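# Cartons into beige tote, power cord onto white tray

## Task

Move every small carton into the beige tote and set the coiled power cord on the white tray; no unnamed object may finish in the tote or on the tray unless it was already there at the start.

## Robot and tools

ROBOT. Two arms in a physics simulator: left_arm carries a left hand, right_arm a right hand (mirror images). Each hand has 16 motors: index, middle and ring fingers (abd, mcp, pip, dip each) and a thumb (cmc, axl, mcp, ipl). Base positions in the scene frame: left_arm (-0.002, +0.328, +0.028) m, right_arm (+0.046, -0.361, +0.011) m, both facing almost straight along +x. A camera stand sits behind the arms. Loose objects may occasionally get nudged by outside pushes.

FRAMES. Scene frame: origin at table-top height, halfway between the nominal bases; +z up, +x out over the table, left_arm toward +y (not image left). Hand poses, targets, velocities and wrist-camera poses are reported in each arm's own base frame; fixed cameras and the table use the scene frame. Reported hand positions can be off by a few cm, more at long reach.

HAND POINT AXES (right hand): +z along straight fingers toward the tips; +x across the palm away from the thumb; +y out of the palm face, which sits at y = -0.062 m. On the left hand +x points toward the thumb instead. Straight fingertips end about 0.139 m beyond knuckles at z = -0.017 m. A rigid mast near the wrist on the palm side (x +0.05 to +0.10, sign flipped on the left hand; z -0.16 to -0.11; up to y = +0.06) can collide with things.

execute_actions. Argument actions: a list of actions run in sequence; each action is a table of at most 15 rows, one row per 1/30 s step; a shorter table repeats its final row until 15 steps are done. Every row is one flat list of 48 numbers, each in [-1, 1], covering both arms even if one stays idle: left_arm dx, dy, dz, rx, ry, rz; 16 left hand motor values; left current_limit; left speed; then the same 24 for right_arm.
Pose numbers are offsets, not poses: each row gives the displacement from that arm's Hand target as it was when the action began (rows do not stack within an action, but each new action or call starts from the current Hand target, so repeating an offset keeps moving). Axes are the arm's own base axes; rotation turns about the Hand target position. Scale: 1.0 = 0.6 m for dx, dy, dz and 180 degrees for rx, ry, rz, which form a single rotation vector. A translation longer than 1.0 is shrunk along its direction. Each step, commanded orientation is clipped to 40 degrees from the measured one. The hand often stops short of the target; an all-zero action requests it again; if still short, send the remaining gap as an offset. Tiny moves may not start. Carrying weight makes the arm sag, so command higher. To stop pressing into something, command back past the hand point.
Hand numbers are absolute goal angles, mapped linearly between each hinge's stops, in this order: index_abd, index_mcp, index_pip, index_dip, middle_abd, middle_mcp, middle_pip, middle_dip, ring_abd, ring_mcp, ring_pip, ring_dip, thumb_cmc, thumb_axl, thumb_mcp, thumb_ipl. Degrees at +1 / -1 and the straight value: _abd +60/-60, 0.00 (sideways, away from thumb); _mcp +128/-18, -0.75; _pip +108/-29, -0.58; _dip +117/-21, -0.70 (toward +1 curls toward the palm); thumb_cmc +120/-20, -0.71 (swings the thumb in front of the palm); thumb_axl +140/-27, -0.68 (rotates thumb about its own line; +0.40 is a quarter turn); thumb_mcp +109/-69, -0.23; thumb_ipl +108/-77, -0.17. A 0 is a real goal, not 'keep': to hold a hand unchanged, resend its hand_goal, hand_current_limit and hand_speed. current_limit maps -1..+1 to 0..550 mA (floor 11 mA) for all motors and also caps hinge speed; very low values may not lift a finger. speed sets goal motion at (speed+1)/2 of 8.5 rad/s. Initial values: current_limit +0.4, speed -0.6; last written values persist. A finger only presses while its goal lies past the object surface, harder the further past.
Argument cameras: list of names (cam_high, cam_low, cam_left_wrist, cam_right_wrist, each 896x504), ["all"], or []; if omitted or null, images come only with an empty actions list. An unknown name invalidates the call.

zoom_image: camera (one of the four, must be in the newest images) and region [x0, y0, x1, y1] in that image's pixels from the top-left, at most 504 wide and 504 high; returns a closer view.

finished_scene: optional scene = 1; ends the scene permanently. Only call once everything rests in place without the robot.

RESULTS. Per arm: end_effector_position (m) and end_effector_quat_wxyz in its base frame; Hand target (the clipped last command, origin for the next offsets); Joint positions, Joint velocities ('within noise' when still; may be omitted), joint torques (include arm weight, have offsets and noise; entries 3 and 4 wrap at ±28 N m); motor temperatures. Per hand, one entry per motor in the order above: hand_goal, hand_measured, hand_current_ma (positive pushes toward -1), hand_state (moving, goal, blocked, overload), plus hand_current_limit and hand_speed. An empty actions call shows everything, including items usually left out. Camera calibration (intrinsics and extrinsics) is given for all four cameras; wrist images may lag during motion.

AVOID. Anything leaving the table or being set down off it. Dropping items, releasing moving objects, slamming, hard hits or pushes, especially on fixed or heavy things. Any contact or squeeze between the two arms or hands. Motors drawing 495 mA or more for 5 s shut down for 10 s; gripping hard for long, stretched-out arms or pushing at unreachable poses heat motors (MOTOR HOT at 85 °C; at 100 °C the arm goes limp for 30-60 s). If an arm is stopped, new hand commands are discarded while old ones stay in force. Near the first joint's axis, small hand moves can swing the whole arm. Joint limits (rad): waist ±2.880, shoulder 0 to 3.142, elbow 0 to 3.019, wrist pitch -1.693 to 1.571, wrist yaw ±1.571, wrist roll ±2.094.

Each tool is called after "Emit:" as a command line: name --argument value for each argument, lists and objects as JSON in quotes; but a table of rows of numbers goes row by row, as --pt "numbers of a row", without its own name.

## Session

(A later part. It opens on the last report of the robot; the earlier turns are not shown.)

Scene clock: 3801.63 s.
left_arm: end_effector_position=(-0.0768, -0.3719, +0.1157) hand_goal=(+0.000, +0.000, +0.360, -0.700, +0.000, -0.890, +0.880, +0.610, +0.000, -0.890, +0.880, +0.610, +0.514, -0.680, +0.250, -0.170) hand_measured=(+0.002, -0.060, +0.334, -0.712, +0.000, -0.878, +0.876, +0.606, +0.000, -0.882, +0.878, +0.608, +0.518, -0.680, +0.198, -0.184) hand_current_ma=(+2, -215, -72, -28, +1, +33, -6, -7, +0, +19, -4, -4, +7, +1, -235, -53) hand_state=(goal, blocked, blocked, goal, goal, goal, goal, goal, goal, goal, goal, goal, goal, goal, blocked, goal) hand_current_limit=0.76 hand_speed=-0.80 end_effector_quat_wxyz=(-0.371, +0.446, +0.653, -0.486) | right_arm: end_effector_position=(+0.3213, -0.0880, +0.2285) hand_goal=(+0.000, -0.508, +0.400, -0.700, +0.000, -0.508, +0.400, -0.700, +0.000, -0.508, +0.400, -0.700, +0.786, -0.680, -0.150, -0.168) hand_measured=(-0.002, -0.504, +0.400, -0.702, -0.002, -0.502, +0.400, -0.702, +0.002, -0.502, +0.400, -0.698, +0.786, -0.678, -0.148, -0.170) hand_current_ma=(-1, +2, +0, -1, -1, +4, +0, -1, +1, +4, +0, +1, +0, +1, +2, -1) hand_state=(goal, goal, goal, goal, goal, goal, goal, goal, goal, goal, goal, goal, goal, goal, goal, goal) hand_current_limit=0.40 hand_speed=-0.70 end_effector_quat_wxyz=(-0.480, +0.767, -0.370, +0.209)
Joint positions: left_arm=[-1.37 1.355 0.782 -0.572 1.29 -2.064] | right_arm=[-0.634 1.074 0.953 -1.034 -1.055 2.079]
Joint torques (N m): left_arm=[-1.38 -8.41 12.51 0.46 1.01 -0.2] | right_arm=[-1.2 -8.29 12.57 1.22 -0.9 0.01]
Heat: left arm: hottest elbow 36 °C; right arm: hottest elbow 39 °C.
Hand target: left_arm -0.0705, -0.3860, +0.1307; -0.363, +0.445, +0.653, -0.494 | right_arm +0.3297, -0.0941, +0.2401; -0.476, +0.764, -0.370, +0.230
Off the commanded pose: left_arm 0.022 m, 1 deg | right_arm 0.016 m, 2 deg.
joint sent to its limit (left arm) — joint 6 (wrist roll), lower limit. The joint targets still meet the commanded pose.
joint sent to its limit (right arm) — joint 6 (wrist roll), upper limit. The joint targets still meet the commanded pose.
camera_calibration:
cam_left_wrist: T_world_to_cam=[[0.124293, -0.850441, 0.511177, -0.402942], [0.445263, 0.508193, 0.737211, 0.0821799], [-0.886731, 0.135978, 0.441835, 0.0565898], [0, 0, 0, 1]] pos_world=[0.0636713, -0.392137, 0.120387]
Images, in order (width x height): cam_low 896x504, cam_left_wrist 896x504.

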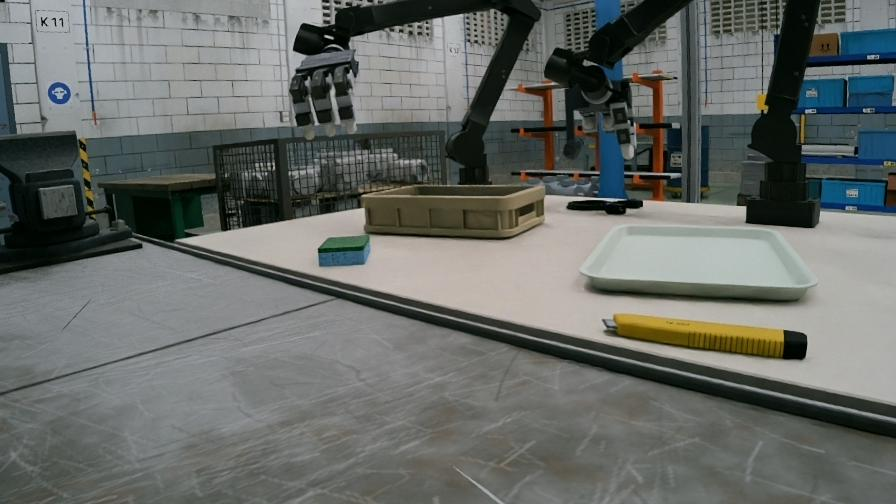

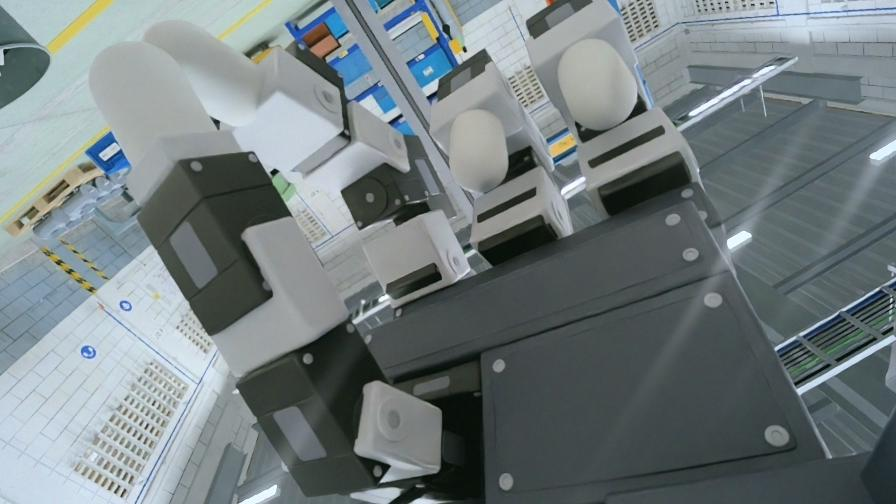

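Emit:
execute_actions --actions '[[[0.02,0.05,0.05,0,0,0.2,0,-0.3,0.2,-0.5,0,-0.3,0.2,-0.5,0,-0.3,0.2,-0.5,0.571,-0.68,-0.35,-0.17,0.5,-0.6,0,0,0,0,0,0,0,-0.507,0.4,-0.7,0,-0.507,0.4,-0.7,0,-0.507,0.4,-0.7,0.786,-0.68,-0.15,-0.168,0.4,-0.7]]]' --cameras '["cam_high"]'

Emit:
zoom_image --camera "cam_high" --region '[440, 40, 740, 210]'

Scene clock: 3836.83 s.
left_arm: end_effector_position=(-0.0619, -0.3546, +0.1555) hand_goal=(+0.000, -0.300, +0.200, -0.500, +0.000, -0.300, +0.200, -0.500, +0.000, -0.300, +0.200, -0.500, +0.570, -0.680, -0.350, -0.170) hand_measured=(+0.002, -0.286, +0.202, -0.504, +0.000, -0.298, +0.202, -0.498, +0.000, -0.296, +0.202, -0.498, +0.568, -0.680, -0.344, -0.172) hand_current_ma=(+2, +35, +3, -5, +1, +4, +3, +5, +0, +6, +3, +4, -3, -1, +17, -4) hand_state=(goal, goal, goal, goal, goal, goal, goal, goal, goal, goal, goal, goal, goal, goal, goal, goal) hand_current_limit=0.50 hand_speed=-0.60 end_effector_quat_wxyz=(-0.327, +0.449, +0.669, -0.494) | right_arm: end_effector_position=(+0.3213, -0.0880, +0.2285) hand_goal=(+0.000, -0.508, +0.400, -0.700, +0.000, -0.508, +0.400, -0.700, +0.000, -0.508, +0.400, -0.700, +0.786, -0.680, -0.150, -0.168) hand_measured=(-0.002, -0.504, +0.400, -0.702, -0.002, -0.502, +0.400, -0.702, +0.002, -0.502, +0.400, -0.698, +0.786, -0.678, -0.148, -0.170) hand_current_ma=(-1, +2, +0, -1, -1, +4, +0, -1, +1, +4, +0, +1, +0, +1, +2, -1) hand_state=(goal, goal, goal, goal, goal, goal, goal, goal, goal, goal, goal, goal, goal, goal, goal, goal) hand_current_limit=0.40 hand_speed=-0.70 end_effector_quat_wxyz=(-0.480, +0.767, -0.370, +0.209)
Joint positions: left_arm=[-1.336 1.196 0.782 -0.682 1.23 -2.064] | right_arm=[-0.634 1.074 0.953 -1.034 -1.055 2.079]
Joint torques (N m): left_arm=[-0.73 -7.65 10.61 0.46 0.88 -0.16] | right_arm=[-0.85 -8.59 12.82 1.24 -0.94 0.01]
Heat: left arm: hottest elbow 38 °C; right arm: hottest elbow 38 °C.
Hand target: left_arm -0.0585, -0.3560, +0.1606; -0.192, +0.221, +0.759, -0.582 | right_arm +0.3297, -0.0941, +0.2401; -0.476, +0.764, -0.370, +0.230
Off the commanded pose: left_arm 0.006 m, 34 deg | right_arm 0.016 m, 2 deg.
joint sent to its limit (left arm) — joint 6 (wrist roll), lower limit. The joint targets are off in orientation, not in position.
joint sent to its limit (right arm) — joint 6 (wrist roll), upper limit. The joint targets still meet the commanded pose.
Images, in order (width x height): cam_high 896x504.

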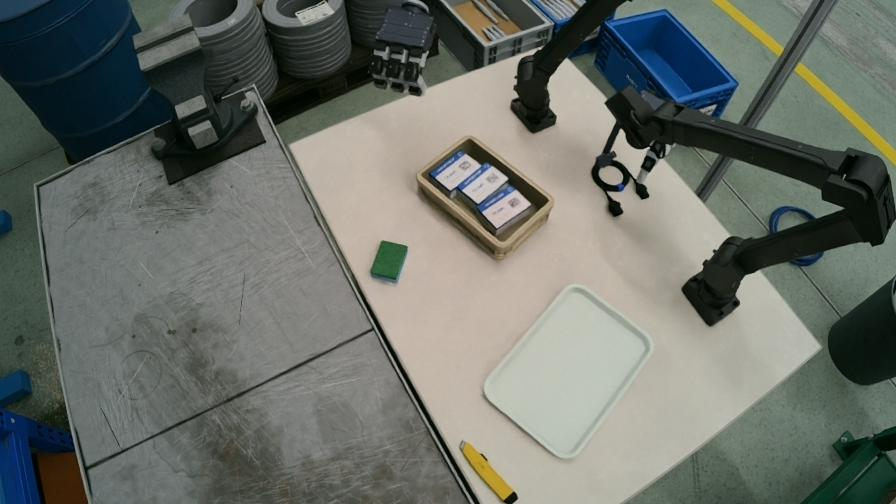

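Scaled by 1.680 from the camera's 896x504 image, which has a finer 1280x720 frame.

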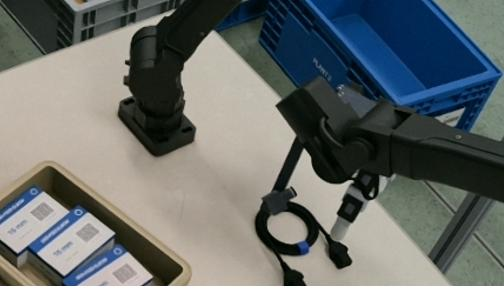

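Emit:
zoom_image --camera "cam_high" --region '[570, 130, 670, 230]'

Scaled by 5.040 from the camera's 896x504 image, which has a finer 1280x720 frame.

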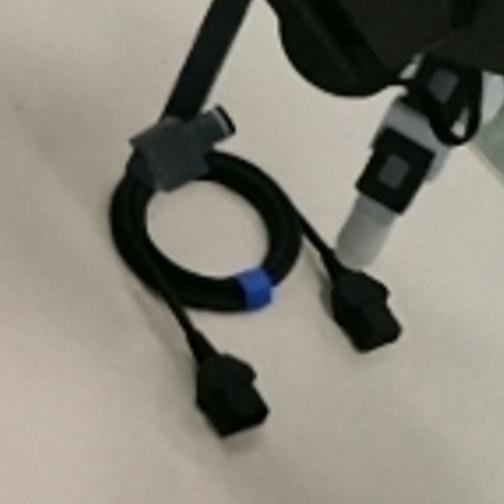

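Emit:
execute_actions --actions '[[[0.003,-0.05,-0.04,0,0,-0.2444,0,-0.397,-0.11,-0.377,0,-0.397,-0.11,-0.377,0,-0.89,0.88,0.61,0.64,-0.68,-0.49,0.09,0.5,-0.5,0,0,0,0,0,0,0,-0.507,0.4,-0.7,0,-0.507,0.4,-0.7,0,-0.507,0.4,-0.7,0.786,-0.68,-0.15,-0.168,0.4,-0.7]],[[0.003,-0.047,-0.077,0.0046,-0.0217,0,0,-0.397,-0.11,-0.377,0,-0.397,-0.11,-0.377,0,-0.89,0.88,0.61,0.64,-0.68,-0.49,0.09,0.5,-0.5,0,0,0,0,0,0,0,-0.507,0.4,-0.7,0,-0.507,0.4,-0.7,0,-0.507,0.4,-0.7,0.786,-0.68,-0.15,-0.168,0.4,-0.7]]]' --cameras '["cam_high"]'

Emit:
zoom_image --camera "cam_high" --region '[570, 110, 690, 230]'

Scene clock: 3958.67 s.
left_arm: end_effector_position=(-0.0542, -0.3966, +0.0804) hand_goal=(+0.000, -0.398, -0.110, -0.378, +0.000, -0.398, -0.110, -0.378, +0.000, -0.890, +0.880, +0.610, +0.640, -0.680, -0.490, +0.090) hand_measured=(+0.002, -0.384, -0.106, -0.380, +0.000, -0.386, -0.106, -0.382, +0.000, -0.874, +0.876, +0.606, +0.638, -0.680, -0.484, +0.088) hand_current_ma=(+2, +39, +8, -5, +1, +29, +7, -6, +0, +45, -6, -6, -1, -1, +17, -4) hand_state=(goal, goal, goal, goal, goal, goal, goal, goal, goal, goal, goal, goal, goal, goal, goal, goal) hand_current_limit=0.50 hand_speed=-0.50 end_effector_quat_wxyz=(-0.388, +0.486, +0.650, -0.438) | right_arm: end_effector_position=(+0.3213, -0.0880, +0.2285) hand_goal=(+0.000, -0.508, +0.400, -0.700, +0.000, -0.508, +0.400, -0.700, +0.000, -0.508, +0.400, -0.700, +0.786, -0.680, -0.150, -0.168) hand_measured=(-0.002, -0.504, +0.400, -0.702, -0.002, -0.502, +0.400, -0.702, +0.002, -0.502, +0.400, -0.698, +0.786, -0.678, -0.148, -0.170) hand_current_ma=(-1, +2, +0, -1, -1, +4, +0, -1, +1, +4, +0, +1, +0, +1, +2, -1) hand_state=(goal, goal, goal, goal, goal, goal, goal, goal, goal, goal, goal, goal, goal, goal, goal, goal) hand_current_limit=0.40 hand_speed=-0.70 end_effector_quat_wxyz=(-0.480, +0.767, -0.370, +0.209)
Joint positions: left_arm=[-1.353 1.593 0.979 -1 1.249 -1.609] | right_arm=[-0.634 1.074 0.953 -1.034 -1.055 2.079]
Joint torques (N m): left_arm=[-2.84 -10.75 11.47 -0.28 1.07 0.21] | right_arm=[-1.08 -8.23 12.62 1.33 -0.97 -0.01]
Heat: left arm: hottest elbow 40 °C; right arm: hottest elbow 38 °C.
Hand target: left_arm -0.0549, -0.4141, +0.0904; -0.378, +0.502, +0.637, -0.446 | right_arm +0.3297, -0.0941, +0.2401; -0.476, +0.764, -0.370, +0.230
Off the commanded pose: left_arm 0.020 m, 3 deg | right_arm 0.016 m, 2 deg.
joint sent to its limit (right arm) — joint 6 (wrist roll), upper limit. The joint targets still meet the commanded pose.
Images, in order (width x height): cam_high 896x504.

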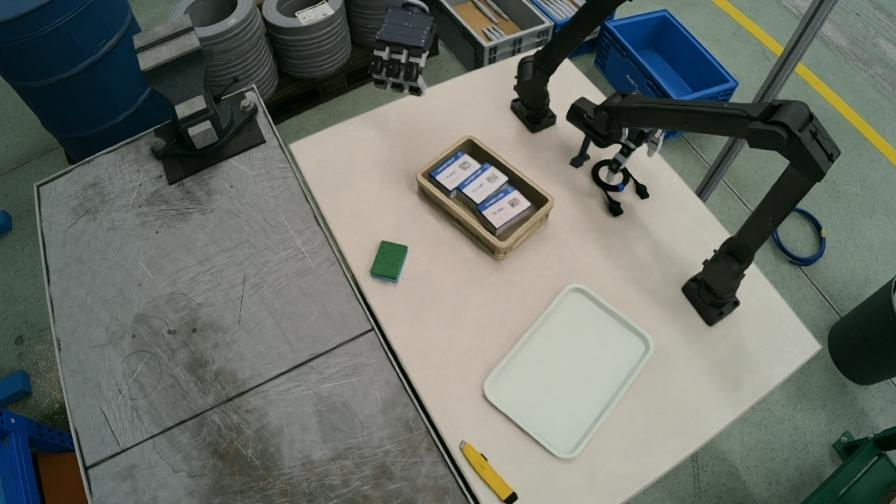

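Scaled by 4.200 from the camera's 896x504 image, which has a finer 1280x720 frame.

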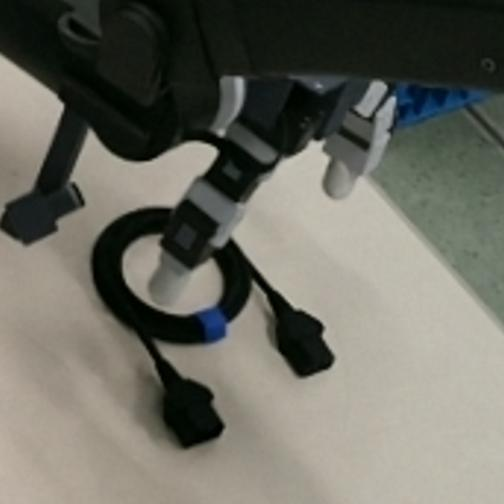

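Emit:
execute_actions --actions '[[[0,0,-0.05,-0.0202,0.0435,0,0,-0.397,-0.11,-0.377,0,-0.397,-0.11,-0.377,0,-0.89,0.88,0.61,0.64,-0.68,-0.49,0.09,0.5,-0.5,0,0,0,0,0,0,0,-0.507,0.4,-0.7,0,-0.507,0.4,-0.7,0,-0.507,0.4,-0.7,0.786,-0.68,-0.15,-0.168,0.4,-0.7]]]' --cameras '["cam_high"]'

Emit:
zoom_image --camera "cam_high" --region '[570, 110, 690, 230]'

Scene clock: 3978.27 s.
left_arm: end_effector_position=(-0.0602, -0.4103, +0.0631) hand_goal=(+0.000, -0.398, -0.110, -0.378, +0.000, -0.398, -0.110, -0.378, +0.000, -0.890, +0.880, +0.610, +0.640, -0.680, -0.490, +0.090) hand_measured=(+0.002, -0.384, -0.106, -0.380, +0.000, -0.386, -0.106, -0.382, +0.000, -0.874, +0.876, +0.606, +0.638, -0.680, -0.484, +0.088) hand_current_ma=(+2, +39, +7, -5, +1, +29, +6, -6, +0, +41, -6, -5, -1, -1, +16, -4) hand_state=(goal, goal, goal, goal, goal, goal, goal, goal, goal, goal, goal, goal, goal, goal, goal, goal) hand_current_limit=0.50 hand_speed=-0.50 end_effector_quat_wxyz=(-0.403, +0.484, +0.597, -0.498) | right_arm: end_effector_position=(+0.3213, -0.0880, +0.2285) hand_goal=(+0.000, -0.508, +0.400, -0.700, +0.000, -0.508, +0.400, -0.700, +0.000, -0.508, +0.400, -0.700, +0.786, -0.680, -0.150, -0.168) hand_measured=(-0.002, -0.504, +0.400, -0.702, -0.002, -0.502, +0.400, -0.702, +0.002, -0.502, +0.400, -0.698, +0.786, -0.678, -0.148, -0.170) hand_current_ma=(-1, +2, +0, -1, -1, +4, +0, -1, +1, +4, +0, +1, +0, +1, +2, -1) hand_state=(goal, goal, goal, goal, goal, goal, goal, goal, goal, goal, goal, goal, goal, goal, goal, goal) hand_current_limit=0.40 hand_speed=-0.70 end_effector_quat_wxyz=(-0.480, +0.767, -0.370, +0.209)
Joint positions: left_arm=[-1.333 1.686 0.979 -1.021 1.388 -1.411] | right_arm=[-0.634 1.074 0.953 -1.034 -1.055 2.079]
Joint torques (N m): left_arm=[-0.73 -10.11 8.02 -0.44 1.18 0.14] | right_arm=[-0.38 -8.29 12.6 1.46 -0.97 0]
Heat: left arm: hottest elbow 40 °C; right arm: hottest elbow 38 °C.
Hand target: left_arm -0.0549, -0.4142, +0.0604; -0.405, +0.482, +0.596, -0.499 | right_arm +0.3297, -0.0941, +0.2401; -0.476, +0.764, -0.370, +0.230
Off the commanded pose: left_arm 0.007 m, 0 deg | right_arm 0.016 m, 2 deg.
joint sent to its limit (right arm) — joint 6 (wrist roll), upper limit. The joint targets still meet the commanded pose.
Images, in order (width x height): cam_high 896x504.

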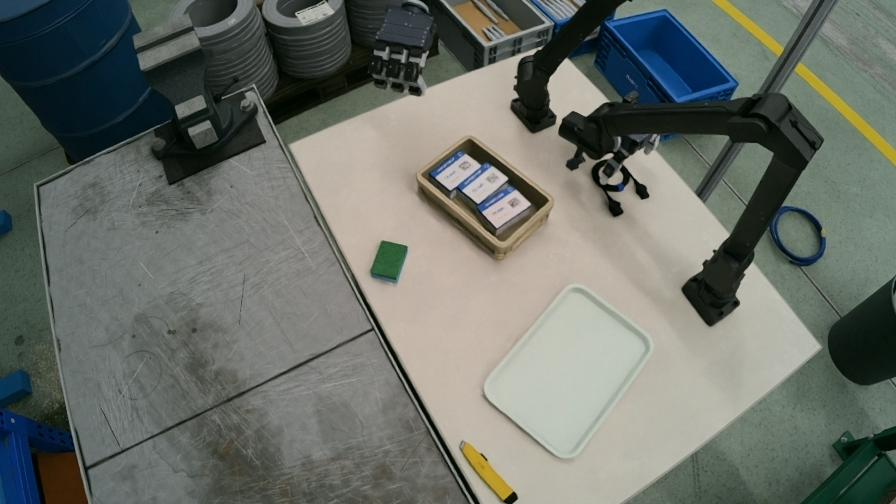

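Scaled by 4.200 from the camera's 896x504 image, which has a finer 1280x720 frame.

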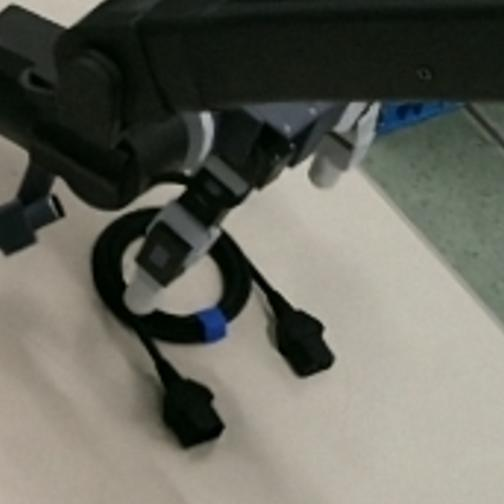

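Emit:
execute_actions --actions '[[[0,0,-0.045,0,0,0,0,-0.397,-0.11,-0.377,0,-0.397,-0.11,-0.377,0,-0.89,0.88,0.61,0.64,-0.68,-0.49,0.09,0.5,-0.5,0,0,0,0,0,0,0,-0.507,0.4,-0.7,0,-0.507,0.4,-0.7,0,-0.507,0.4,-0.7,0.786,-0.68,-0.15,-0.168,0.4,-0.7]],[[0,0,-0.025,0,0,0,0,-0.397,-0.11,-0.377,0,-0.397,-0.11,-0.377,0,-0.89,0.88,0.61,0.64,-0.68,-0.49,0.09,0.5,-0.5,0,0,0,0,0,0,0,-0.507,0.4,-0.7,0,-0.507,0.4,-0.7,0,-0.507,0.4,-0.7,0.786,-0.68,-0.15,-0.168,0.4,-0.7]]]' --cameras '["cam_high"]'

Emit:
zoom_image --camera "cam_high" --region '[570, 110, 690, 230]'

Scene clock: 3995.80 s.
left_arm: end_effector_position=(-0.0598, -0.4129, +0.0252) hand_goal=(+0.000, -0.398, -0.110, -0.378, +0.000, -0.398, -0.110, -0.378, +0.000, -0.890, +0.880, +0.610, +0.640, -0.680, -0.490, +0.090) hand_measured=(+0.002, -0.384, -0.106, -0.380, +0.000, -0.386, -0.106, -0.382, +0.000, -0.874, +0.876, +0.606, +0.638, -0.680, -0.484, +0.088) hand_current_ma=(+2, +39, +7, -5, +1, +29, +6, -6, +0, +41, -6, -5, -1, -1, +16, -4) hand_state=(goal, goal, goal, goal, goal, goal, goal, goal, goal, goal, goal, goal, goal, goal, goal, goal) hand_current_limit=0.50 hand_speed=-0.50 end_effector_quat_wxyz=(-0.410, +0.482, +0.596, -0.495) | right_arm: end_effector_position=(+0.3213, -0.0880, +0.2285) hand_goal=(+0.000, -0.508, +0.400, -0.700, +0.000, -0.508, +0.400, -0.700, +0.000, -0.508, +0.400, -0.700, +0.786, -0.680, -0.150, -0.168) hand_measured=(-0.002, -0.504, +0.400, -0.702, -0.002, -0.502, +0.400, -0.702, +0.002, -0.502, +0.400, -0.698, +0.786, -0.678, -0.148, -0.170) hand_current_ma=(-1, +2, +0, -1, -1, +4, +0, -1, +1, +4, +0, +1, +0, +1, +2, -1) hand_state=(goal, goal, goal, goal, goal, goal, goal, goal, goal, goal, goal, goal, goal, goal, goal, goal) hand_current_limit=0.40 hand_speed=-0.70 end_effector_quat_wxyz=(-0.480, +0.767, -0.370, +0.209)
Joint positions: left_arm=[-1.333 1.784 0.979 -0.986 1.391 -1.358] | right_arm=[-0.634 1.074 0.953 -1.034 -1.055 2.079]
Joint torques (N m): left_arm=[-0.73 -11.05 6.08 0.46 1.14 0.14] | right_arm=[-0.91 -8.64 12.56 1.39 -0.99 -0.03]
Heat: left arm: hottest elbow 40 °C; right arm: hottest elbow 38 °C.
Hand target: left_arm -0.0549, -0.4142, +0.0184; -0.405, +0.482, +0.596, -0.499 | right_arm +0.3297, -0.0941, +0.2401; -0.476, +0.764, -0.370, +0.230
Off the commanded pose: left_arm 0.008 m, 1 deg | right_arm 0.016 m, 2 deg.
joint sent to its limit (right arm) — joint 6 (wrist roll), upper limit. The joint targets still meet the commanded pose.
Images, in order (width x height): cam_high 896x504.

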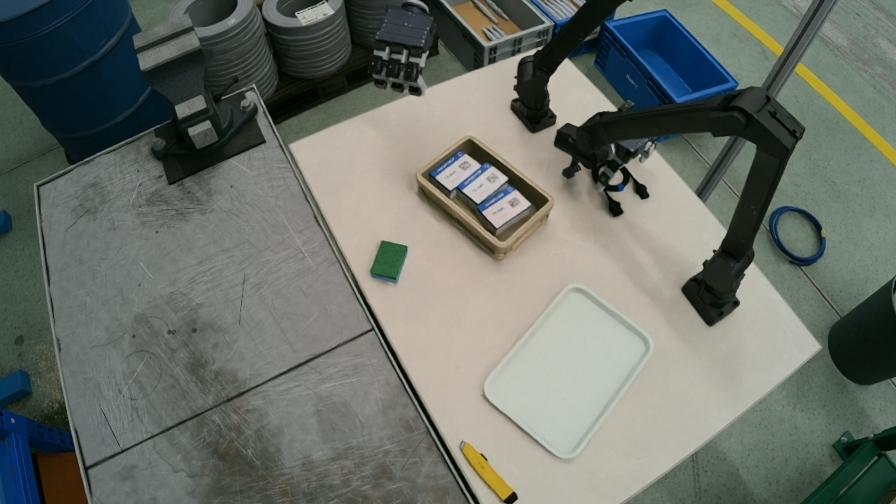

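Scaled by 4.200 from the camera's 896x504 image, which has a finer 1280x720 frame.

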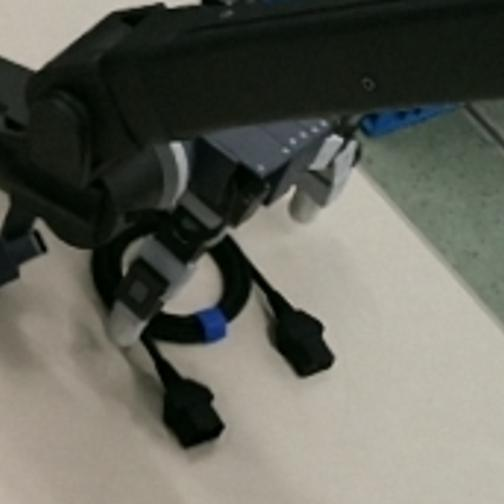

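Emit:
execute_actions --actions '[[[0,0,-0.008,0,0,0,0,-0.28,-0.11,-0.377,0,-0.28,-0.11,-0.377,0,-0.89,0.88,0.61,0.64,-0.68,-0.42,0.09,0.5,-0.7,0,0,0,0,0,0,0,-0.507,0.4,-0.7,0,-0.507,0.4,-0.7,0,-0.507,0.4,-0.7,0.786,-0.68,-0.15,-0.168,0.4,-0.7]],[[0,0,0,0,0,0,0,-0.2,-0.11,-0.377,0,-0.2,-0.11,-0.377,0,-0.89,0.88,0.61,0.64,-0.68,-0.38,0.09,0.5,-0.8,0,0,0,0,0,0,0,-0.507,0.4,-0.7,0,-0.507,0.4,-0.7,0,-0.507,0.4,-0.7,0.786,-0.68,-0.15,-0.168,0.4,-0.7]]]' --cameras '["cam_high"]'

Emit:
zoom_image --camera "cam_high" --region '[570, 110, 690, 230]'

Scene clock: 4006.13 s.
left_arm: end_effector_position=(-0.0593, -0.4145, +0.0227) hand_goal=(+0.000, -0.200, -0.110, -0.378, +0.000, -0.200, -0.110, -0.378, +0.000, -0.890, +0.880, +0.610, +0.640, -0.680, -0.380, +0.090) hand_measured=(+0.002, -0.196, -0.106, -0.380, +0.000, -0.200, -0.108, -0.382, +0.000, -0.874, +0.876, +0.606, +0.640, -0.680, -0.384, +0.088) hand_current_ma=(+2, +9, +7, -5, +1, +1, +3, -5, +0, +41, -6, -5, -1, -1, -12, -5) hand_state=(goal, goal, goal, goal, goal, goal, goal, goal, goal, goal, goal, goal, goal, goal, goal, goal) hand_current_limit=0.50 hand_speed=-0.80 end_effector_quat_wxyz=(-0.408, +0.484, +0.594, -0.496) | right_arm: end_effector_position=(+0.3213, -0.0880, +0.2285) hand_goal=(+0.000, -0.508, +0.400, -0.700, +0.000, -0.508, +0.400, -0.700, +0.000, -0.508, +0.400, -0.700, +0.786, -0.680, -0.150, -0.168) hand_measured=(-0.002, -0.504, +0.400, -0.702, -0.002, -0.502, +0.400, -0.702, +0.002, -0.502, +0.400, -0.698, +0.786, -0.678, -0.148, -0.170) hand_current_ma=(-1, +2, +0, -1, -1, +4, +0, -1, +1, +4, +0, +1, +0, +1, +2, -1) hand_state=(goal, goal, goal, goal, goal, goal, goal, goal, goal, goal, goal, goal, goal, goal, goal, goal) hand_current_limit=0.40 hand_speed=-0.70 end_effector_quat_wxyz=(-0.480, +0.767, -0.370, +0.209)
Joint positions: left_arm=[-1.332 1.789 0.979 -0.975 1.39 -1.358] | right_arm=[-0.634 1.074 0.953 -1.034 -1.055 2.079]
Joint torques (N m): left_arm=[-1.26 -10.23 5.74 0.59 1.11 0.1] | right_arm=[-1.55 -8.41 12.56 1.54 -0.9 0.01]
Heat: left arm: hottest elbow 39 °C; right arm: hottest elbow 38 °C.
Hand target: left_arm -0.0548, -0.4142, +0.0136; -0.405, +0.482, +0.596, -0.499 | right_arm +0.3297, -0.0941, +0.2401; -0.476, +0.764, -0.370, +0.230
Off the commanded pose: left_arm 0.010 m, 1 deg | right_arm 0.016 m, 2 deg.
joint sent to its limit (right arm) — joint 6 (wrist roll), upper limit. The joint targets still meet the commanded pose.
Images, in order (width x height): cam_high 896x504.

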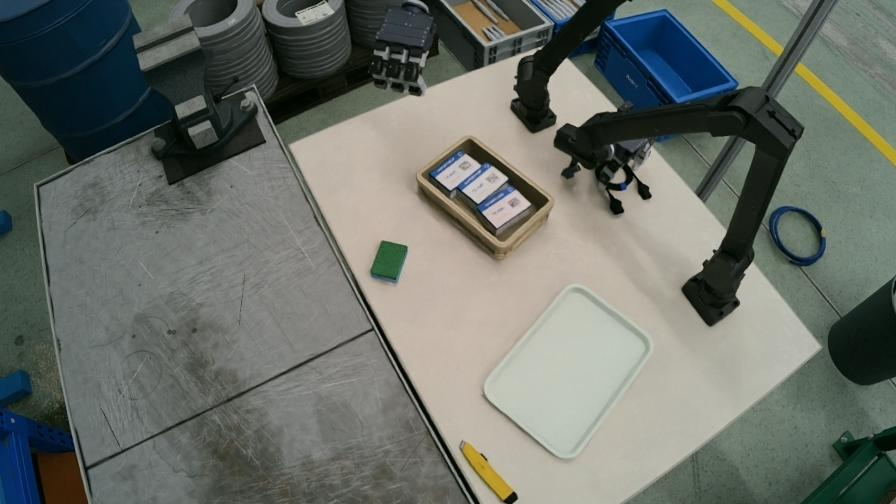

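Scaled by 4.200 from the camera's 896x504 image, which has a finer 1280x720 frame.

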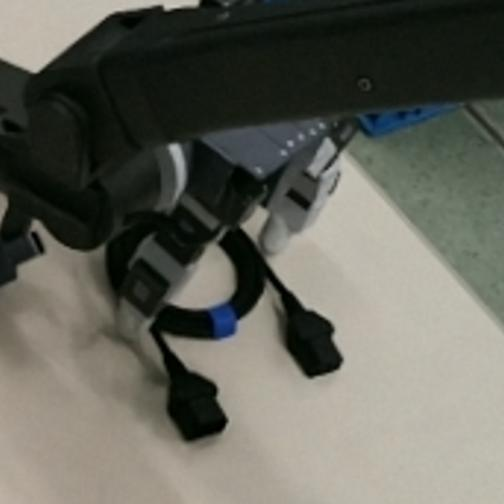

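Emit:
execute_actions --actions '[[[0,0,-0.003,0,0,0,0,-0.1,-0.09,-0.34,0,-0.1,-0.09,-0.34,0,-0.89,0.88,0.61,0.64,-0.68,-0.2,0.12,0.5,-0.85,0,0,0,0,0,0,0,-0.507,0.4,-0.7,0,-0.507,0.4,-0.7,0,-0.507,0.4,-0.7,0.786,-0.68,-0.15,-0.168,0.4,-0.7]]]' --cameras '["cam_high","cam_low"]'

Emit:
zoom_image --camera "cam_high" --region '[570, 110, 690, 230]'

Emit:
zoom_image --camera "cam_low" --region '[530, 110, 670, 240]'

Scene clock: 4015.47 s.
left_arm: end_effector_position=(-0.0594, -0.4151, +0.0226) hand_goal=(+0.000, -0.100, -0.090, -0.340, +0.000, -0.100, -0.090, -0.340, +0.000, -0.890, +0.880, +0.610, +0.640, -0.680, -0.200, +0.120) hand_measured=(+0.002, -0.170, -0.110, -0.358, +0.000, -0.180, -0.116, -0.366, +0.000, -0.874, +0.876, +0.606, +0.636, -0.680, -0.384, +0.090) hand_current_ma=(+2, -266, -55, -47, +1, -314, -73, -72, +0, +41, -6, -5, -6, -1, -413, -123) hand_state=(goal, blocked, blocked, goal, goal, blocked, blocked, blocked, goal, goal, goal, goal, goal, goal, blocked, blocked) hand_current_limit=0.50 hand_speed=-0.85 end_effector_quat_wxyz=(-0.407, +0.484, +0.594, -0.497) | right_arm: end_effector_position=(+0.3213, -0.0880, +0.2285) hand_goal=(+0.000, -0.508, +0.400, -0.700, +0.000, -0.508, +0.400, -0.700, +0.000, -0.508, +0.400, -0.700, +0.786, -0.680, -0.150, -0.168) hand_measured=(-0.002, -0.504, +0.400, -0.702, -0.002, -0.502, +0.400, -0.702, +0.002, -0.502, +0.400, -0.698, +0.786, -0.678, -0.148, -0.170) hand_current_ma=(-1, +2, +0, -1, -1, +4, +0, -1, +1, +4, +0, +1, +0, +1, +2, -1) hand_state=(goal, goal, goal, goal, goal, goal, goal, goal, goal, goal, goal, goal, goal, goal, goal, goal) hand_current_limit=0.40 hand_speed=-0.70 end_effector_quat_wxyz=(-0.480, +0.767, -0.370, +0.209)
Joint positions: left_arm=[-1.332 1.79 0.979 -0.972 1.393 -1.358] | right_arm=[-0.634 1.074 0.953 -1.034 -1.055 2.079]
Joint torques (N m): left_arm=[-0.79 -9.93 5.78 0.57 1.05 0.12] | right_arm=[-1.14 -7.77 12.48 1.37 -0.96 -0.01]
Heat: left arm: hottest elbow 39 °C; right arm: hottest elbow 38 °C.
Hand target: left_arm -0.0548, -0.4142, +0.0118; -0.405, +0.482, +0.596, -0.499 | right_arm +0.3297, -0.0941, +0.2401; -0.476, +0.764, -0.370, +0.230
Off the commanded pose: left_arm 0.012 m, 0 deg | right_arm 0.016 m, 2 deg.
joint sent to its limit (right arm) — joint 6 (wrist roll), upper limit. The joint targets still meet the commanded pose.
Images, in order (width x height): cam_high 896x504, cam_low 896x504.

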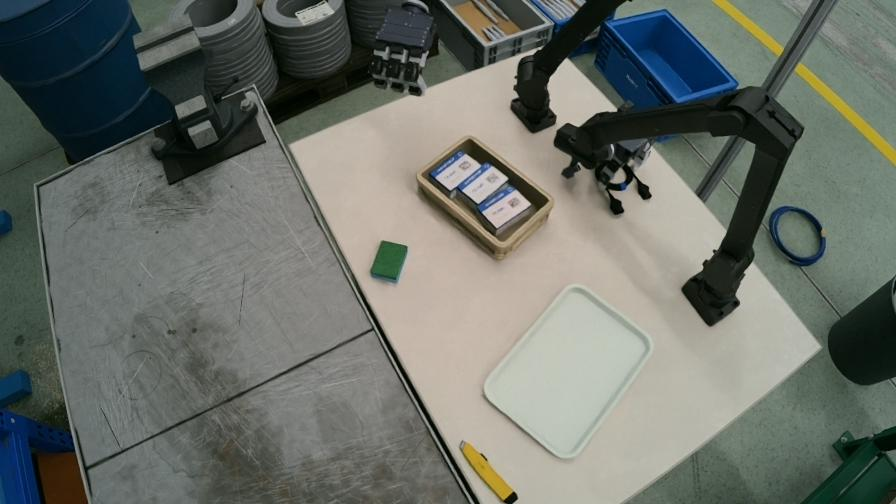

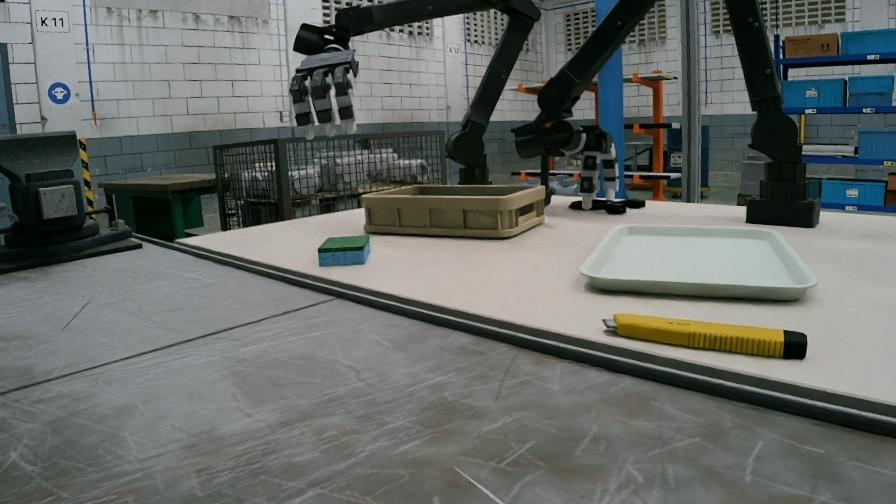

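Scaled by 4.200 from the camera's 896x504 image, which has a finer 1280x720 frame.

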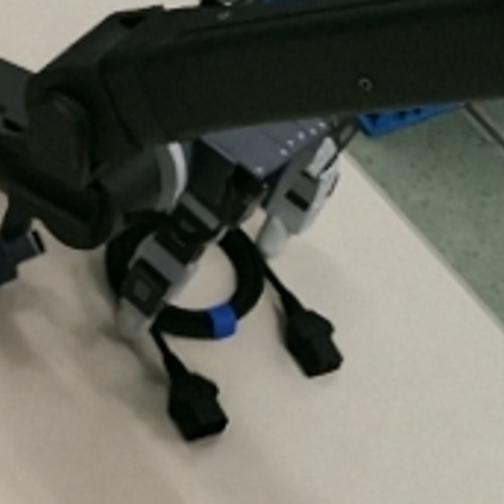

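Scaled by 3.600 from the camera's 896x504 image, which has a finer 1280x720 frame.

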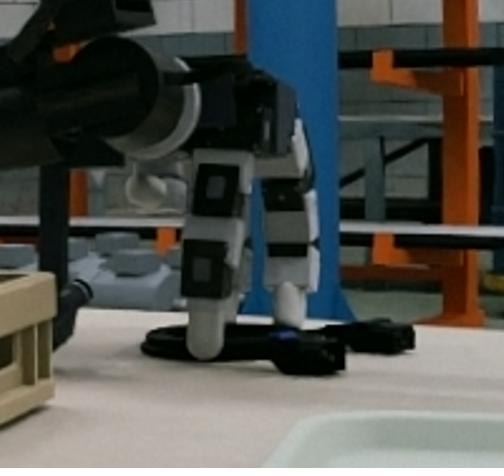

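Emit:
execute_actions --actions '[[[0,0,0,0,0,0,0,-0.06,-0.08,-0.32,0,-0.06,-0.08,-0.32,0,-0.89,0.88,0.61,0.64,-0.68,-0.1,0.15,0.7,-0.85,0,0,0,0,0,0,0,-0.507,0.4,-0.7,0,-0.507,0.4,-0.7,0,-0.507,0.4,-0.7,0.786,-0.68,-0.15,-0.168,0.4,-0.7]],[[0,0,0.035,0,0,0,0,-0.06,-0.08,-0.32,0,-0.06,-0.08,-0.32,0,-0.89,0.88,0.61,0.64,-0.68,-0.1,0.15,0.7,-0.85,0,0,0,0,0,0,0,-0.507,0.4,-0.7,0,-0.507,0.4,-0.7,0,-0.507,0.4,-0.7,0.786,-0.68,-0.15,-0.168,0.4,-0.7]],[[0,0,0.035,0,0,0,0,-0.06,-0.08,-0.32,0,-0.06,-0.08,-0.32,0,-0.89,0.88,0.61,0.64,-0.68,-0.1,0.15,0.7,-0.85,0,0,0,0,0,0,0,-0.507,0.4,-0.7,0,-0.507,0.4,-0.7,0,-0.507,0.4,-0.7,0.786,-0.68,-0.15,-0.168,0.4,-0.7]]]' --cameras '["cam_high","cam_low"]'

Emit:
zoom_image --camera "cam_high" --region '[570, 110, 690, 230]'

Emit:
zoom_image --camera "cam_low" --region '[530, 110, 670, 240]'

Scene clock: 4029.77 s.
left_arm: end_effector_position=(-0.0613, -0.4062, +0.0460) hand_goal=(+0.000, -0.060, -0.080, -0.320, +0.000, -0.060, -0.080, -0.320, +0.000, -0.890, +0.880, +0.610, +0.640, -0.680, -0.100, +0.150) hand_measured=(-0.002, -0.058, -0.084, -0.324, +0.004, -0.058, -0.082, -0.324, +0.000, -0.874, +0.876, +0.606, +0.638, -0.682, -0.104, +0.146) hand_current_ma=(-4, +4, -5, -5, +5, +3, -5, -6, +0, +41, -6, -5, -5, -3, -8, -8) hand_state=(goal, goal, goal, goal, goal, goal, goal, goal, goal, goal, goal, goal, goal, goal, goal, goal) hand_current_limit=0.70 hand_speed=-0.85 end_effector_quat_wxyz=(-0.414, +0.479, +0.598, -0.492) | right_arm: end_effector_position=(+0.3213, -0.0880, +0.2285) hand_goal=(+0.000, -0.508, +0.400, -0.700, +0.000, -0.508, +0.400, -0.700, +0.000, -0.508, +0.400, -0.700, +0.786, -0.680, -0.150, -0.168) hand_measured=(-0.002, -0.504, +0.400, -0.702, -0.002, -0.502, +0.400, -0.702, +0.002, -0.502, +0.400, -0.698, +0.786, -0.678, -0.148, -0.170) hand_current_ma=(-1, +2, +0, -1, -1, +4, +0, -1, +1, +4, +0, +1, +0, +1, +2, -1) hand_state=(goal, goal, goal, goal, goal, goal, goal, goal, goal, goal, goal, goal, goal, goal, goal, goal) hand_current_limit=0.40 hand_speed=-0.70 end_effector_quat_wxyz=(-0.480, +0.767, -0.370, +0.209)
Joint positions: left_arm=[-1.332 1.734 0.979 -1.049 1.391 -1.358] | right_arm=[-0.634 1.074 0.953 -1.034 -1.055 2.079]
Joint torques (N m): left_arm=[-1.2 -12.4 8.5 -0.4 1.12 0.02] | right_arm=[-0.62 -8.29 12.56 1.39 -0.95 0.01]
Heat: left arm: hottest elbow 38 °C; right arm: hottest elbow 39 °C.
Hand target: left_arm -0.0548, -0.4142, +0.0537; -0.405, +0.482, +0.596, -0.499 | right_arm +0.3297, -0.0941, +0.2401; -0.476, +0.764, -0.370, +0.230
Off the commanded pose: left_arm 0.013 m, 1 deg | right_arm 0.016 m, 2 deg.
joint sent to its limit (right arm) — joint 6 (wrist roll), upper limit. The joint targets still meet the commanded pose.
Images, in order (width x height): cam_high 896x504, cam_low 896x504.

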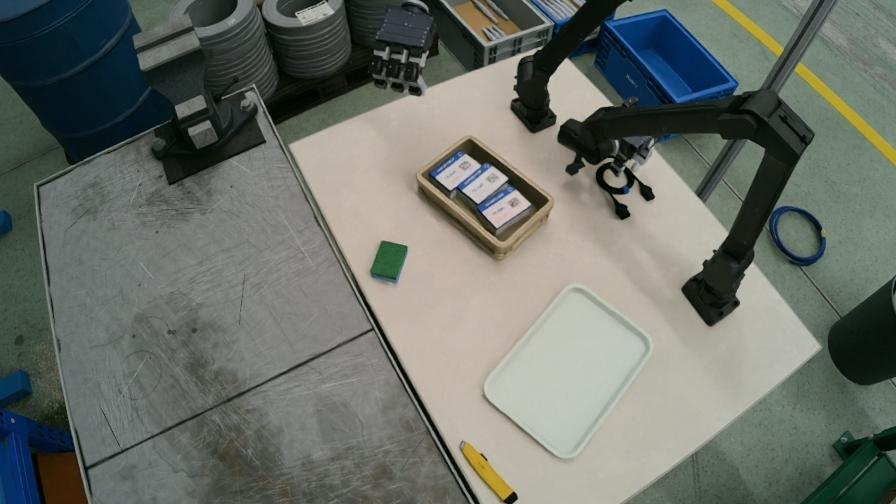

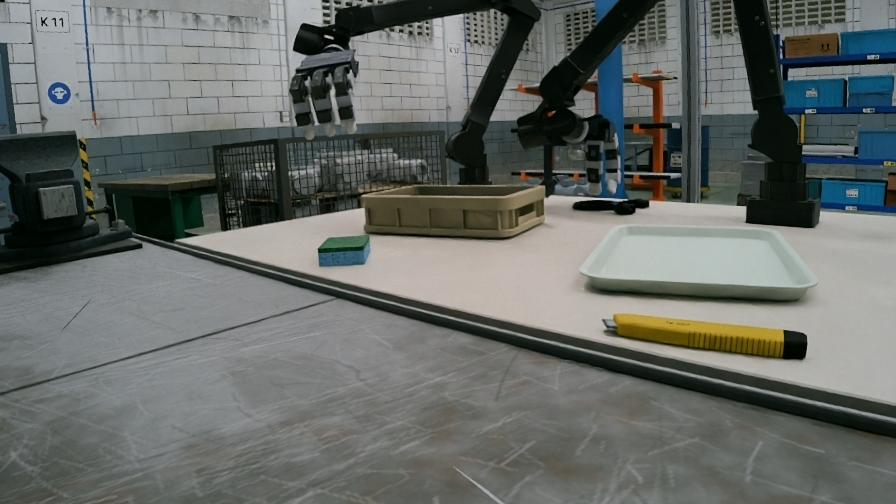

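Scaled by 4.200 from the camera's 896x504 image, which has a finer 1280x720 frame.

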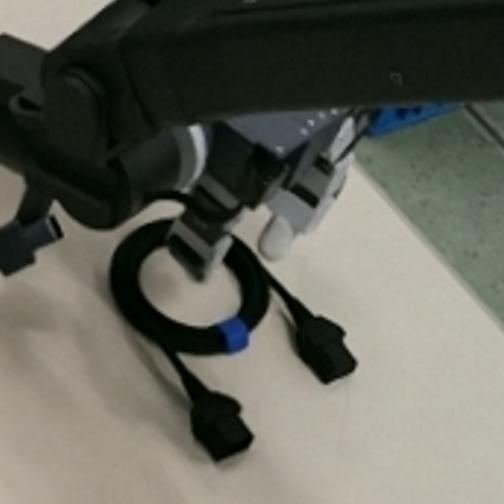

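Scaled by 3.600 from the camera's 896x504 image, which has a finer 1280x720 frame.

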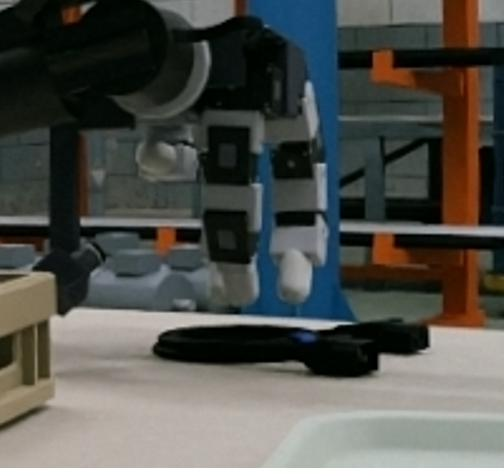

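Emit:
execute_actions --actions '[[[0,0.02,0.02,0,0,0,0,-0.397,-0.11,-0.377,0,-0.397,-0.11,-0.377,0,-0.89,0.88,0.61,0.64,-0.68,-0.49,0.09,0.5,-0.4,0,0,0,0,0,0,0,-0.507,0.4,-0.7,0,-0.507,0.4,-0.7,0,-0.507,0.4,-0.7,0.786,-0.68,-0.15,-0.168,0.4,-0.7]],[[0,0,-0.05,0,0,0,0,-0.397,-0.11,-0.377,0,-0.397,-0.11,-0.377,0,-0.89,0.88,0.61,0.64,-0.68,-0.49,0.09,0.5,-0.4,0,0,0,0,0,0,0,-0.507,0.4,-0.7,0,-0.507,0.4,-0.7,0,-0.507,0.4,-0.7,0.786,-0.68,-0.15,-0.168,0.4,-0.7]],[[0,0,-0.038,0,0,0,0,-0.397,-0.11,-0.377,0,-0.397,-0.11,-0.377,0,-0.89,0.88,0.61,0.64,-0.68,-0.49,0.09,0.5,-0.4,0,0,0,0,0,0,0,-0.507,0.4,-0.7,0,-0.507,0.4,-0.7,0,-0.507,0.4,-0.7,0.786,-0.68,-0.15,-0.168,0.4,-0.7]]]' --cameras '["cam_high"]'

Emit:
zoom_image --camera "cam_high" --region '[570, 110, 690, 230]'

Scene clock: 4152.83 s.
left_arm: end_effector_position=(-0.0602, -0.4018, +0.0191) hand_goal=(+0.000, -0.398, -0.110, -0.378, +0.000, -0.398, -0.110, -0.378, +0.000, -0.890, +0.880, +0.610, +0.640, -0.680, -0.490, +0.090) hand_measured=(-0.002, -0.380, -0.106, -0.376, +0.004, -0.382, -0.106, -0.376, +0.000, -0.874, +0.876, +0.606, +0.638, -0.682, -0.484, +0.092) hand_current_ma=(-3, +52, +6, +4, +5, +41, +5, +5, +0, +41, -6, -5, -3, -3, +15, +4) hand_state=(goal, goal, goal, goal, goal, goal, goal, goal, goal, goal, goal, goal, goal, goal, goal, goal) hand_current_limit=0.50 hand_speed=-0.40 end_effector_quat_wxyz=(-0.410, +0.484, +0.594, -0.495) | right_arm: end_effector_position=(+0.3213, -0.0880, +0.2285) hand_goal=(+0.000, -0.508, +0.400, -0.700, +0.000, -0.508, +0.400, -0.700, +0.000, -0.508, +0.400, -0.700, +0.786, -0.680, -0.150, -0.168) hand_measured=(-0.002, -0.504, +0.400, -0.702, -0.002, -0.502, +0.400, -0.702, +0.002, -0.502, +0.400, -0.698, +0.786, -0.678, -0.148, -0.170) hand_current_ma=(-1, +2, +0, -1, -1, +4, +0, -1, +1, +4, +0, +1, +0, +1, +2, -1) hand_state=(goal, goal, goal, goal, goal, goal, goal, goal, goal, goal, goal, goal, goal, goal, goal, goal) hand_current_limit=0.40 hand_speed=-0.70 end_effector_quat_wxyz=(-0.480, +0.767, -0.370, +0.209)
Joint positions: left_arm=[-1.327 1.783 0.951 -1.002 1.39 -1.311] | right_arm=[-0.634 1.074 0.953 -1.034 -1.055 2.079]
Joint torques (N m): left_arm=[0.15 -11.05 5.87 0.42 1.06 0.08] | right_arm=[-1.55 -8 12.78 1.26 -0.93 0.02]
Heat: left arm: hottest elbow 37 °C; right arm: hottest elbow 39 °C.
Hand target: left_arm -0.0549, -0.4023, +0.0131; -0.405, +0.482, +0.595, -0.499 | right_arm +0.3297, -0.0941, +0.2401; -0.476, +0.764, -0.370, +0.230
Off the commanded pose: left_arm 0.008 m, 1 deg | right_arm 0.016 m, 2 deg.
joint sent to its limit (right arm) — joint 6 (wrist roll), upper limit. The joint targets still meet the commanded pose.
Images, in order (width x height): cam_high 896x504.

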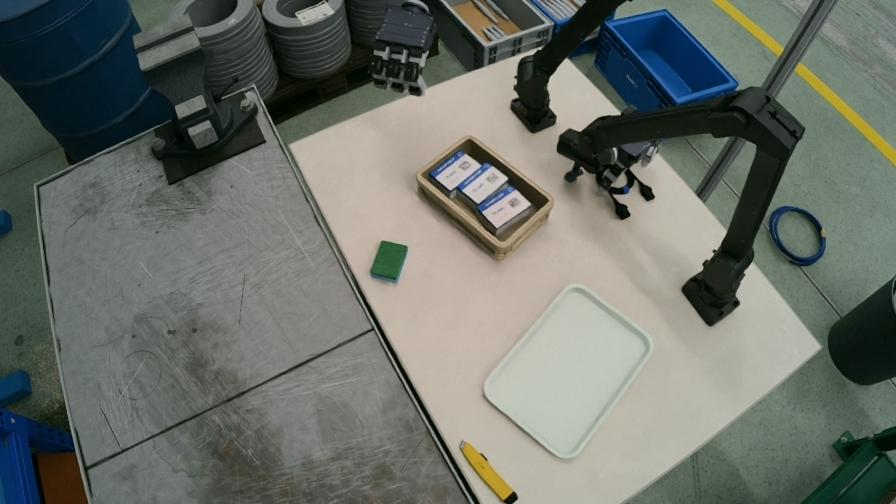

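Scaled by 4.200 from the camera's 896x504 image, which has a finer 1280x720 frame.

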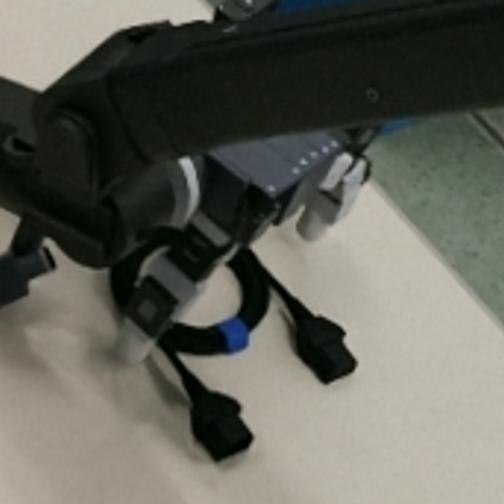

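Emit:
execute_actions --actions '[[[0,0,0,0,0,0,0,-0.24,-0.11,-0.377,0,-0.24,-0.11,-0.377,0,-0.89,0.88,0.61,0.64,-0.68,-0.42,0.09,0.5,-0.6,0,0,0,0,0,0,0,-0.507,0.4,-0.7,0,-0.507,0.4,-0.7,0,-0.507,0.4,-0.7,0.786,-0.68,-0.15,-0.168,0.4,-0.7]],[[0,0,0,0,0,0,0,-0.2,-0.11,-0.377,0,-0.2,-0.11,-0.377,0,-0.89,0.88,0.61,0.64,-0.68,-0.39,0.09,0.5,-0.8,0,0,0,0,0,0,0,-0.507,0.4,-0.7,0,-0.507,0.4,-0.7,0,-0.507,0.4,-0.7,0.786,-0.68,-0.15,-0.168,0.4,-0.7]]]' --cameras '["cam_high"]'

Emit:
zoom_image --camera "cam_high" --region '[570, 110, 690, 230]'

Scene clock: 4163.27 s.
left_arm: end_effector_position=(-0.0601, -0.4019, +0.0192) hand_goal=(+0.000, -0.200, -0.110, -0.378, +0.000, -0.200, -0.110, -0.378, +0.000, -0.890, +0.880, +0.610, +0.640, -0.680, -0.390, +0.090) hand_measured=(-0.002, -0.196, -0.106, -0.376, +0.002, -0.210, -0.112, -0.378, +0.000, -0.874, +0.876, +0.606, +0.638, -0.682, -0.400, +0.090) hand_current_ma=(-3, +8, +6, +4, +4, -24, -2, +1, +0, +41, -6, -5, -3, -3, -28, +0) hand_state=(goal, goal, goal, goal, goal, goal, goal, goal, goal, goal, goal, goal, goal, goal, goal, goal) hand_current_limit=0.50 hand_speed=-0.80 end_effector_quat_wxyz=(-0.410, +0.484, +0.594, -0.496) | right_arm: end_effector_position=(+0.3213, -0.0880, +0.2285) hand_goal=(+0.000, -0.508, +0.400, -0.700, +0.000, -0.508, +0.400, -0.700, +0.000, -0.508, +0.400, -0.700, +0.786, -0.680, -0.150, -0.168) hand_measured=(-0.002, -0.504, +0.400, -0.702, -0.002, -0.502, +0.400, -0.702, +0.002, -0.502, +0.400, -0.698, +0.786, -0.678, -0.148, -0.170) hand_current_ma=(-1, +2, +0, -1, -1, +4, +0, -1, +1, +4, +0, +1, +0, +1, +2, -1) hand_state=(goal, goal, goal, goal, goal, goal, goal, goal, goal, goal, goal, goal, goal, goal, goal, goal) hand_current_limit=0.40 hand_speed=-0.70 end_effector_quat_wxyz=(-0.480, +0.767, -0.370, +0.209)
Joint positions: left_arm=[-1.327 1.783 0.951 -1.002 1.391 -1.311] | right_arm=[-0.634 1.074 0.953 -1.034 -1.055 2.079]
Joint torques (N m): left_arm=[-0.85 -10.81 5.68 0.51 1.03 0.08] | right_arm=[-0.09 -8.12 12.64 1.31 -0.95 0.03]
Heat: left arm: hottest elbow 37 °C; right arm: hottest elbow 39 °C.
Hand target: left_arm -0.0548, -0.4023, +0.0131; -0.405, +0.482, +0.596, -0.499 | right_arm +0.3297, -0.0941, +0.2401; -0.476, +0.764, -0.370, +0.230
Off the commanded pose: left_arm 0.008 m, 1 deg | right_arm 0.016 m, 2 deg.
joint sent to its limit (right arm) — joint 6 (wrist roll), upper limit. The joint targets still meet the commanded pose.
Images, in order (width x height): cam_high 896x504.

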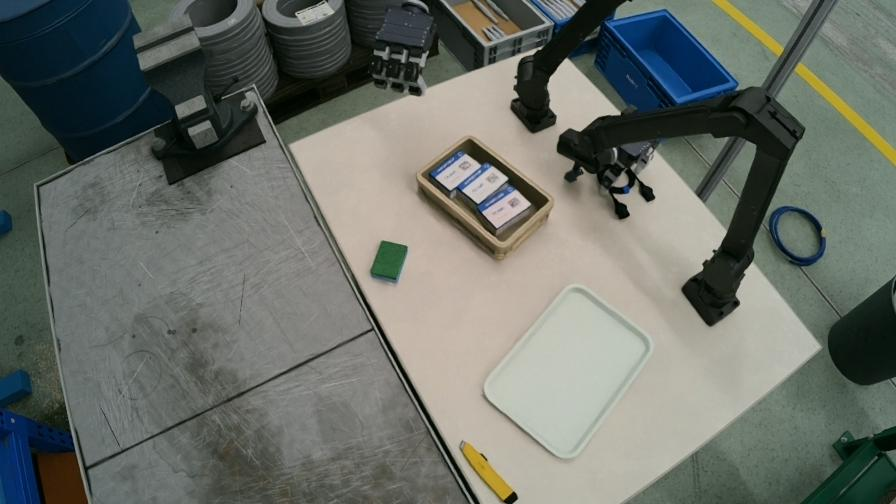

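Scaled by 4.200 from the camera's 896x504 image, which has a finer 1280x720 frame.

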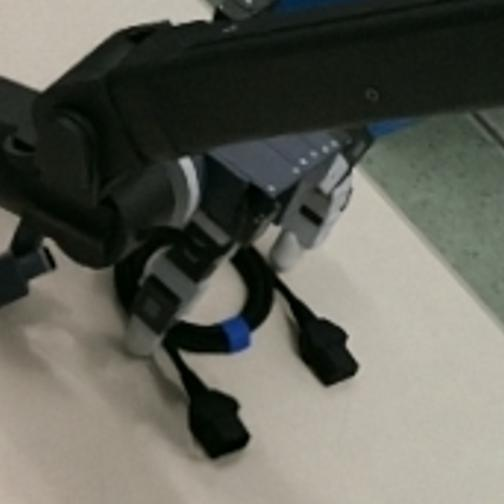

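Emit:
execute_actions --actions '[[[0,0,0,0,0,0,0,-0.14,-0.07,-0.35,0,-0.15,-0.07,-0.35,0,-0.89,0.88,0.61,0.64,-0.68,-0.3,0.15,0.5,-0.85,0,0,0,0,0,0,0,-0.507,0.4,-0.7,0,-0.507,0.4,-0.7,0,-0.507,0.4,-0.7,0.786,-0.68,-0.15,-0.168,0.4,-0.7]]]' --cameras '[]'

Scene clock: 4169.47 s.
left_arm: end_effector_position=(-0.0603, -0.4020, +0.0194) hand_goal=(+0.000, -0.140, -0.070, -0.350, +0.000, -0.150, -0.070, -0.350, +0.000, -0.890, +0.880, +0.610, +0.640, -0.680, -0.300, +0.150) hand_measured=(-0.002, -0.182, -0.096, -0.364, +0.002, -0.194, -0.098, -0.366, +0.000, -0.874, +0.876, +0.606, +0.638, -0.682, -0.394, +0.102) hand_current_ma=(-3, -146, -76, -37, +4, -151, -81, -41, +0, +41, -6, -5, -2, -3, -413, -218) hand_state=(goal, blocked, blocked, goal, goal, blocked, blocked, goal, goal, goal, goal, goal, goal, goal, blocked, blocked) hand_current_limit=0.50 hand_speed=-0.85 end_effector_quat_wxyz=(-0.410, +0.483, +0.594, -0.496) | right_arm: end_effector_position=(+0.3213, -0.0880, +0.2285) hand_goal=(+0.000, -0.508, +0.400, -0.700, +0.000, -0.508, +0.400, -0.700, +0.000, -0.508, +0.400, -0.700, +0.786, -0.680, -0.150, -0.168) hand_measured=(-0.002, -0.504, +0.400, -0.702, -0.002, -0.502, +0.400, -0.702, +0.002, -0.502, +0.400, -0.698, +0.786, -0.678, -0.148, -0.170) hand_current_ma=(-1, +2, +0, -1, -1, +4, +0, -1, +1, +4, +0, +1, +0, +1, +2, -1) hand_state=(goal, goal, goal, goal, goal, goal, goal, goal, goal, goal, goal, goal, goal, goal, goal, goal) hand_current_limit=0.40 hand_speed=-0.70 end_effector_quat_wxyz=(-0.480, +0.767, -0.370, +0.209)
Joint positions: left_arm=[-1.327 1.783 0.951 -1.002 1.392 -1.311] | right_arm=[-0.634 1.074 0.953 -1.034 -1.055 2.079]
Joint torques (N m): left_arm=[-1.14 -10.81 5.82 0.55 1 0.04] | right_arm=[-0.5 -8.59 12.62 1.37 -0.93 0.02]
Heat: left arm: hottest elbow 37 °C; right arm: hottest elbow 39 °C.
Hand target: left_arm -0.0548, -0.4023, +0.0131; -0.405, +0.482, +0.596, -0.499 | right_arm +0.3297, -0.0941, +0.2401; -0.476, +0.764, -0.370, +0.230
Off the commanded pose: left_arm 0.008 m, 1 deg | right_arm 0.016 m, 2 deg.
joint sent to its limit (right arm) — joint 6 (wrist roll), upper limit. The joint targets still meet the commanded pose.
No camera images: "cameras" was empty.


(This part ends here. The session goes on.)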